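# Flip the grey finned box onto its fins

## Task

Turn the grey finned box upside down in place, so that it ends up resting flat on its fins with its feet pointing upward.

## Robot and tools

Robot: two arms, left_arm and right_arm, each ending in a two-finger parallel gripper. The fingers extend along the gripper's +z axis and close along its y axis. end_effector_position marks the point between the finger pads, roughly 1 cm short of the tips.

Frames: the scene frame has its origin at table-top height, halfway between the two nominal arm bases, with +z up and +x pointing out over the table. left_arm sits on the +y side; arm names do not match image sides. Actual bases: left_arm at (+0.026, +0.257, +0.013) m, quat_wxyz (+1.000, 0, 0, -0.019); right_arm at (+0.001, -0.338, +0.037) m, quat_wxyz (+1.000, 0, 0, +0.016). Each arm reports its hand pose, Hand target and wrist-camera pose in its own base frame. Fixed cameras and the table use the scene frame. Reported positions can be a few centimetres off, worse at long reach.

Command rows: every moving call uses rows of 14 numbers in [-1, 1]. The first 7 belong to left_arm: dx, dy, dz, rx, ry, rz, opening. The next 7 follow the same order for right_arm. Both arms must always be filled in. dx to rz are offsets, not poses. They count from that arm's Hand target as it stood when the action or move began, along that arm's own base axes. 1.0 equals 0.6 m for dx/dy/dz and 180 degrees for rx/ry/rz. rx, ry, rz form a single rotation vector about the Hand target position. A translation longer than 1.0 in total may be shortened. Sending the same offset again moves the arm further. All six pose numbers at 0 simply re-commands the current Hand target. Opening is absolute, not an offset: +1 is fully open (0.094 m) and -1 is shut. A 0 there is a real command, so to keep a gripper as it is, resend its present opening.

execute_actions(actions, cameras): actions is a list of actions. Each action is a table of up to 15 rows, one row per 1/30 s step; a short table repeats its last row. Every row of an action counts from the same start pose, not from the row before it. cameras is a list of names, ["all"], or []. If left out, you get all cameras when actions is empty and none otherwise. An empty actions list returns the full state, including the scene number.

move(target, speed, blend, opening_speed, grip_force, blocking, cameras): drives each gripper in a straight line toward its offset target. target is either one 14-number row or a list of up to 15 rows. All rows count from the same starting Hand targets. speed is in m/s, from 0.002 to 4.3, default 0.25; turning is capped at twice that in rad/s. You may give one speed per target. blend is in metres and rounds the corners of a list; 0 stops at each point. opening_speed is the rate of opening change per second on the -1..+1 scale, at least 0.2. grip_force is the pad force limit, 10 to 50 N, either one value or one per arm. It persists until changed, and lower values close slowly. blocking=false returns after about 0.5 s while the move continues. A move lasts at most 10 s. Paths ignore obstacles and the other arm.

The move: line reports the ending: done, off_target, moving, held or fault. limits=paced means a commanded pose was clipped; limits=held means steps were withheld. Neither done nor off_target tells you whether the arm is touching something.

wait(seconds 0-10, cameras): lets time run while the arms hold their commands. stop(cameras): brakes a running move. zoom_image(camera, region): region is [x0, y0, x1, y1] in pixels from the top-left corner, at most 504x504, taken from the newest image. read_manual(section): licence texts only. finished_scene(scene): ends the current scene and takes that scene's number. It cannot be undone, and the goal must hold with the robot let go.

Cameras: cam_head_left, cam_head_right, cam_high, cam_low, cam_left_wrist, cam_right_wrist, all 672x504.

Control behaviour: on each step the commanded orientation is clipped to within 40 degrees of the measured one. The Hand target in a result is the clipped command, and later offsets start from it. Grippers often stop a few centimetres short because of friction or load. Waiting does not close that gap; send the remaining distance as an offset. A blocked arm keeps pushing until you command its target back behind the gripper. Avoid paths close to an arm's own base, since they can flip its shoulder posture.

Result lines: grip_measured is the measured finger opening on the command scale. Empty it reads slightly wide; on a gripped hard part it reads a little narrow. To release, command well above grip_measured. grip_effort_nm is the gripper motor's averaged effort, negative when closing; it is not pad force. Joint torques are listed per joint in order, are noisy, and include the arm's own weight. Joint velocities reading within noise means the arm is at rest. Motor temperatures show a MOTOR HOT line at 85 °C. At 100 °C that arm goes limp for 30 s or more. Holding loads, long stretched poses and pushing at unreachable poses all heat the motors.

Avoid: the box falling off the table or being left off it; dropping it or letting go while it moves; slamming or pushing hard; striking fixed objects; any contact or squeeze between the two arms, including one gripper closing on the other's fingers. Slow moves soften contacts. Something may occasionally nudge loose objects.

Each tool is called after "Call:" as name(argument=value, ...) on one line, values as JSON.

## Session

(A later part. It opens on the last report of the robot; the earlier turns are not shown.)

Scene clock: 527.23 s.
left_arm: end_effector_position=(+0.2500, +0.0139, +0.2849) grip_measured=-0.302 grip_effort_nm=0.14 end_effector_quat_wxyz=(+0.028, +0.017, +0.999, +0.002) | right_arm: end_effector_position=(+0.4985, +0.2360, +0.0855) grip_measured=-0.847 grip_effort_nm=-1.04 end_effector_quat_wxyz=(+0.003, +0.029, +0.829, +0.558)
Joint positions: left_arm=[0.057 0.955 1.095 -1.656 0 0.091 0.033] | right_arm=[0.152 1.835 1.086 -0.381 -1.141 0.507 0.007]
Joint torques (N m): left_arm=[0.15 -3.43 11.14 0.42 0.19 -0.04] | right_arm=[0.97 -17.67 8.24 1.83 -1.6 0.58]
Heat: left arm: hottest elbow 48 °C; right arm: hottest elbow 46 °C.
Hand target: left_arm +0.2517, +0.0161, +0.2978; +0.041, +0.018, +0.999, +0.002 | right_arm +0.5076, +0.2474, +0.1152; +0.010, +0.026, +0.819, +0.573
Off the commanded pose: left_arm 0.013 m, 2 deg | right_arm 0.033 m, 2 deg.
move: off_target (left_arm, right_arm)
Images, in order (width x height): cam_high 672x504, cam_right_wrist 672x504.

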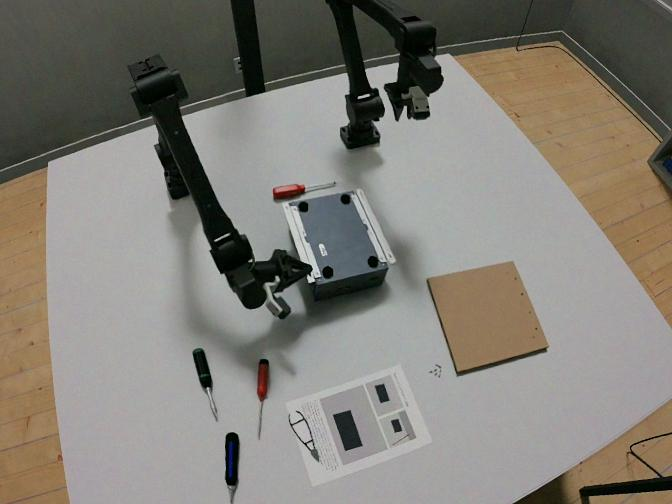

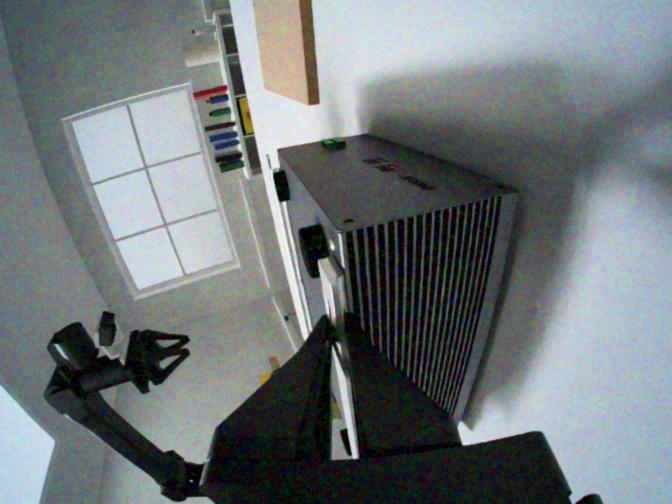

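Call:
move(target=[0,0,0,0,0,0,-0.3,-0.001,-0.03,-0.055,0.048,-0.002,0,-1], speed=0.04, cameras=["cam_right_wrist","cam_low","cam_head_left"])

Scene clock: 538.33 s.
left_arm: end_effector_position=(+0.2500, +0.0139, +0.2849) grip_measured=-0.302 grip_effort_nm=0.14 end_effector_quat_wxyz=(+0.028, +0.017, +0.999, +0.002) | right_arm: end_effector_position=(+0.4971, +0.2251, +0.0639) grip_measured=-0.851 grip_effort_nm=-1.04 end_effector_quat_wxyz=(+0.002, +0.032, +0.782, +0.622)
Joint positions: left_arm=[0.057 0.955 1.095 -1.656 0 0.092 0.033] | right_arm=[0.114 1.916 1.015 -0.071 -1.294 0.654 0.007]
Joint torques (N m): left_arm=[0.21 -3.43 11.17 0.36 0.19 -0.07] | right_arm=[-0.15 -16.21 6.93 2.43 -1.43 0.27]
Heat: left arm: hottest elbow 49 °C; right arm: hottest elbow 45 °C.
Hand target: left_arm +0.2517, +0.0161, +0.2978; +0.041, +0.019, +0.999, +0.002 | right_arm +0.5070, +0.2293, +0.0822; +0.011, +0.025, +0.773, +0.633
Off the commanded pose: left_arm 0.013 m, 2 deg | right_arm 0.021 m, 2 deg.
move: off_target (left_arm, right_arm)
Images, in order (width x height): cam_head_left 672x504, cam_low 672x504, cam_right_wrist 672x504.

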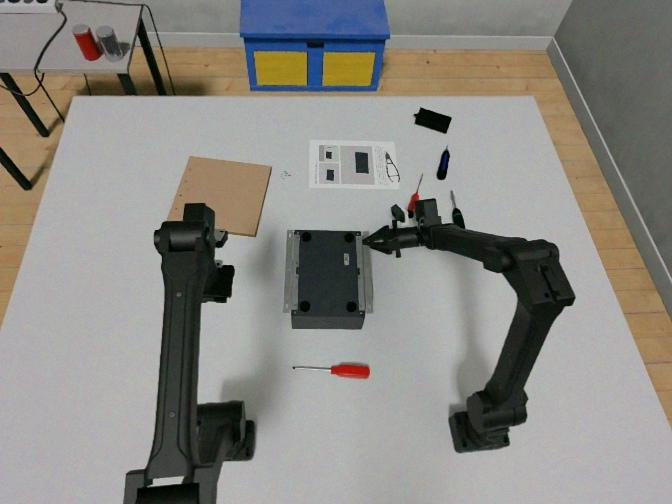

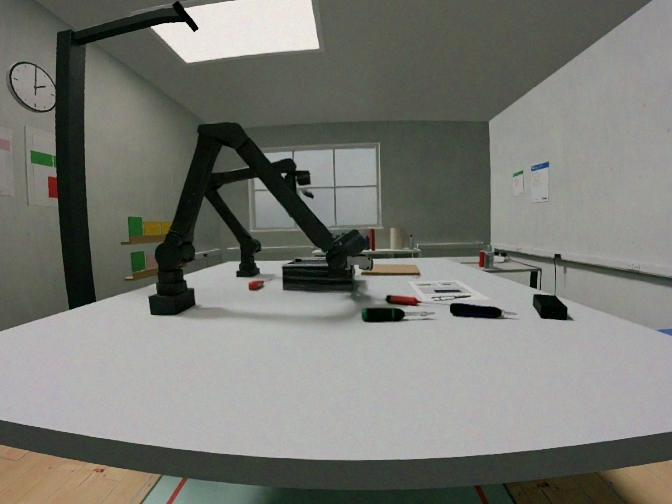

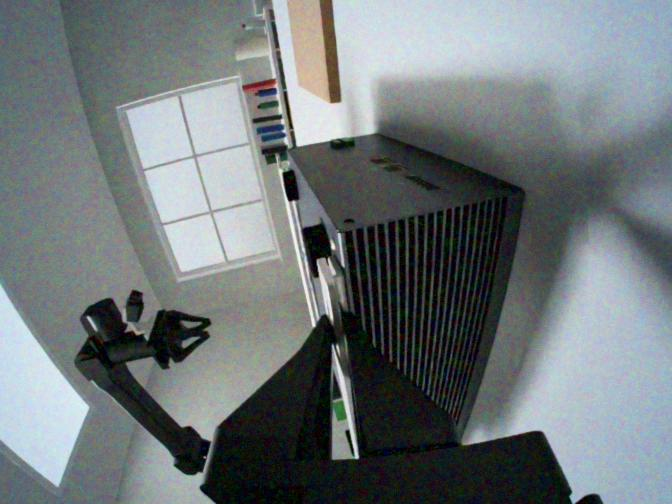

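Call:
move(target=[0,0,0,0,0,0,-0.3,0,-0.004,-0.014,0.005,0,0,-1], speed=0.03)

Call:
move(target=[0,0,0,0,0,0,-0.3,0,0,0,0,0,0,-0.3], speed=0.03, opening_speed=0.4, cameras=["cam_right_wrist","cam_head_left"])

Call:
zoom_image(camera="cam_head_left", region=[240, 190, 420, 350])

Scene clock: 550.13 s.
left_arm: end_effector_position=(+0.2500, +0.0139, +0.2849) grip_measured=-0.302 grip_effort_nm=0.14 end_effector_quat_wxyz=(+0.028, +0.017, +0.999, +0.002) | right_arm: end_effector_position=(+0.4969, +0.2250, +0.0635) grip_measured=-0.852 grip_effort_nm=-1.04 end_effector_quat_wxyz=(+0.003, +0.029, +0.774, +0.632)
Joint positions: left_arm=[0.057 0.955 1.095 -1.656 0 0.092 0.033] | right_arm=[0.112 1.927 1.005 -0.003 -1.318 0.694 0.007]
Joint torques (N m): left_arm=[0.15 -3.43 11.14 0.42 0.19 -0.07] | right_arm=[-0.5 -14.68 6.99 2.19 -1 0.19]
Heat: left arm: hottest elbow 49 °C; right arm: hottest elbow 44 °C.
Hand target: left_arm +0.2517, +0.0161, +0.2978; +0.041, +0.019, +0.999, +0.002 | right_arm +0.5070, +0.2270, +0.0739; +0.011, +0.025, +0.768, +0.640
Off the commanded pose: left_arm 0.013 m, 2 deg | right_arm 0.015 m, 1 deg.
move: off_target (left_arm, right_arm)

Scene clock: 552.20 s.
left_arm: end_effector_position=(+0.2500, +0.0139, +0.2849) grip_measured=-0.302 grip_effort_nm=0.14 end_effector_quat_wxyz=(+0.028, +0.017, +0.999, +0.002) | right_arm: end_effector_position=(+0.4986, +0.2253, +0.0665) grip_measured=-0.302 grip_effort_nm=0.07 end_effector_quat_wxyz=(+0.001, +0.032, +0.770, +0.638)
Joint positions: left_arm=[0.057 0.955 1.095 -1.656 0 0.092 0.033] | right_arm=[0.111 1.927 1.003 0.034 -1.328 0.736 0.033]
Joint torques (N m): left_arm=[0.09 -3.37 11.14 0.38 0.19 -0.07] | right_arm=[-0.5 -14.74 6.76 2.13 -0.57 0.01]
Heat: left arm: hottest elbow 49 °C; right arm: hottest elbow 44 °C.
Hand target: left_arm +0.2517, +0.0161, +0.2978; +0.041, +0.019, +0.999, +0.002 | right_arm +0.5071, +0.2269, +0.0738; +0.011, +0.025, +0.768, +0.640
Off the commanded pose: left_arm 0.013 m, 2 deg | right_arm 0.011 m, 1 deg.
move: off_target (left_arm, right_arm)
Images, in order (width x height): cam_head_left 672x504, cam_right_wrist 672x504.

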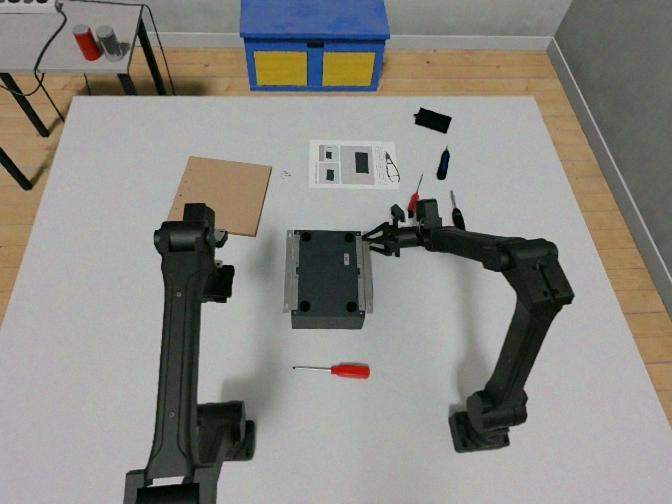

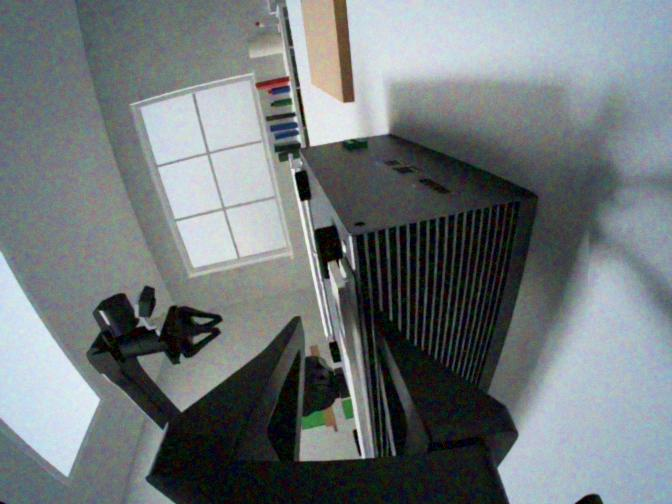

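Scaled by 2.800.

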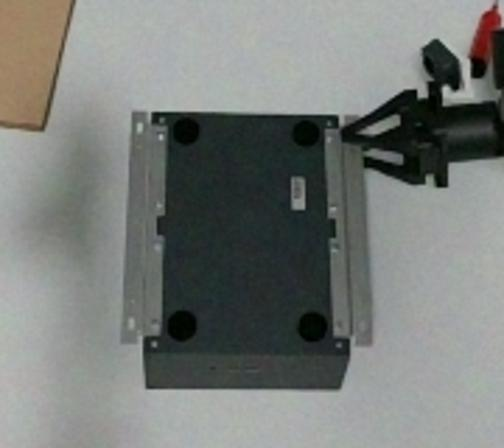

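Call:
move(target=[[0,0,0,0,0,0,-0.3,0,-0.1,-0.01,0,0,0,-0.2],[0,0,0,0,0,0,-0.3,0,-0.25,0.05,0,0,0,-0.2]], speed=0.12, blend=[0.02,0], cameras=["cam_right_wrist","cam_head_left","cam_high","cam_low"])

Call:
zoom_image(camera="cam_head_left", region=[240, 190, 420, 350])

Call:
zoom_image(camera="cam_low", region=[230, 220, 430, 330])

Scene clock: 569.10 s.
left_arm: end_effector_position=(+0.2500, +0.0139, +0.2849) grip_measured=-0.302 grip_effort_nm=0.14 end_effector_quat_wxyz=(+0.028, +0.017, +0.999, +0.002) | right_arm: end_effector_position=(+0.4966, +0.0816, +0.1020) grip_measured=-0.202 grip_effort_nm=0.07 end_effector_quat_wxyz=(+0.004, +0.031, +0.767, +0.640)
Joint positions: left_arm=[0.057 0.955 1.095 -1.656 0 0.092 0.033] | right_arm=[-0.18 2.027 1.322 -1.498 -1.346 -0.61 0.038]
Joint torques (N m): left_arm=[0.21 -3.37 11.15 0.43 0.19 -0.06] | right_arm=[-0.62 -15.21 7.79 -0.79 -0.46 -0.21]
Heat: left arm: hottest elbow 50 °C; right arm: hottest elbow 43 °C.
Hand target: left_arm +0.2517, +0.0161, +0.2978; +0.041, +0.019, +0.999, +0.002 | right_arm +0.5070, +0.0769, +0.1038; +0.011, +0.025, +0.768, +0.639
Off the commanded pose: left_arm 0.013 m, 2 deg | right_arm 0.012 m, 1 deg.
move: off_target (left_arm, right_arm)
Images, in order (width x height): cam_head_left 672x504, cam_high 672x504, cam_low 672x504, cam_right_wrist 672x504.

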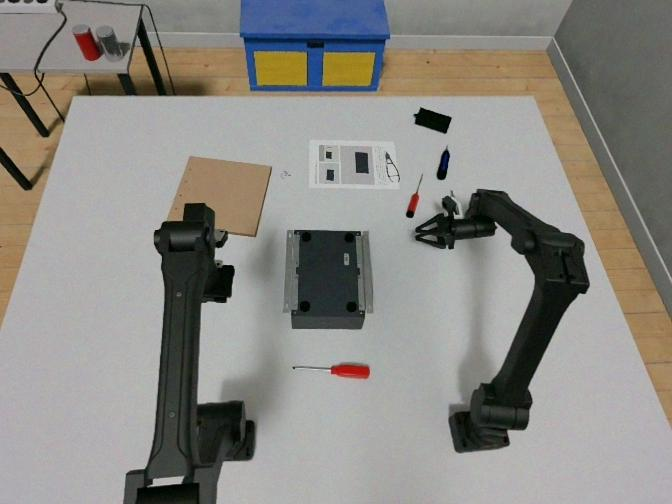

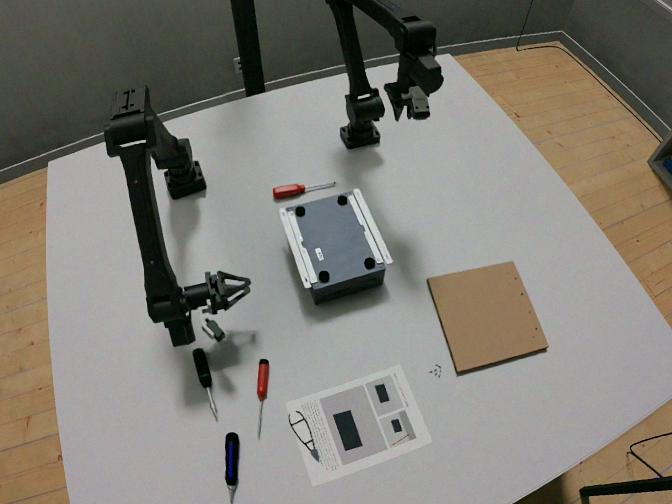

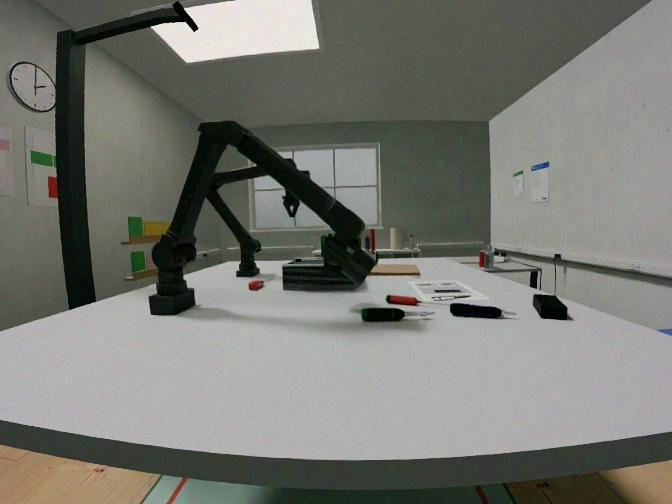

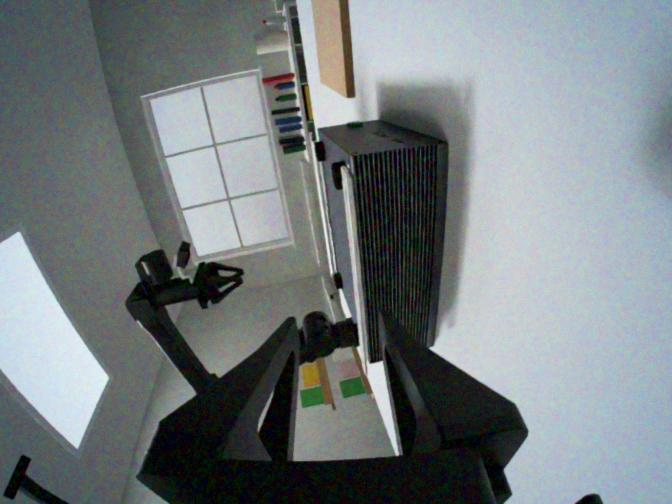

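Scaled by 2.800.

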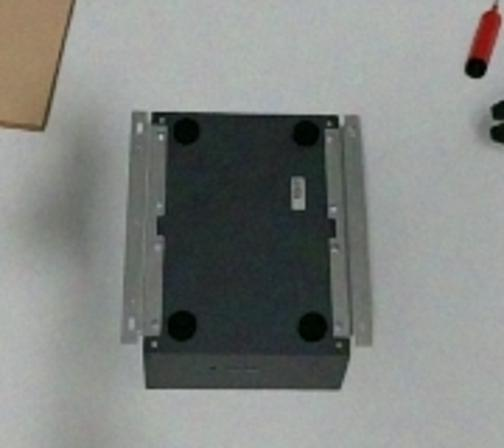

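Scaled by 2.520.

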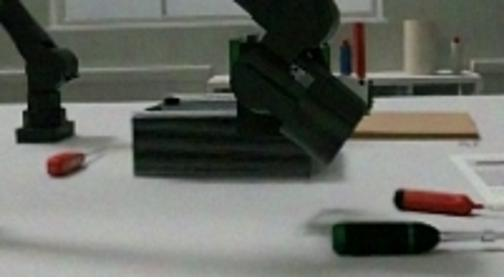

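The box is lying flat on its fins with its feet up. It's within about 1.5 cm of where it started, and both arms are clear of it.

Call:
finished_scene(scene=2)

The scene is finished: the task was done.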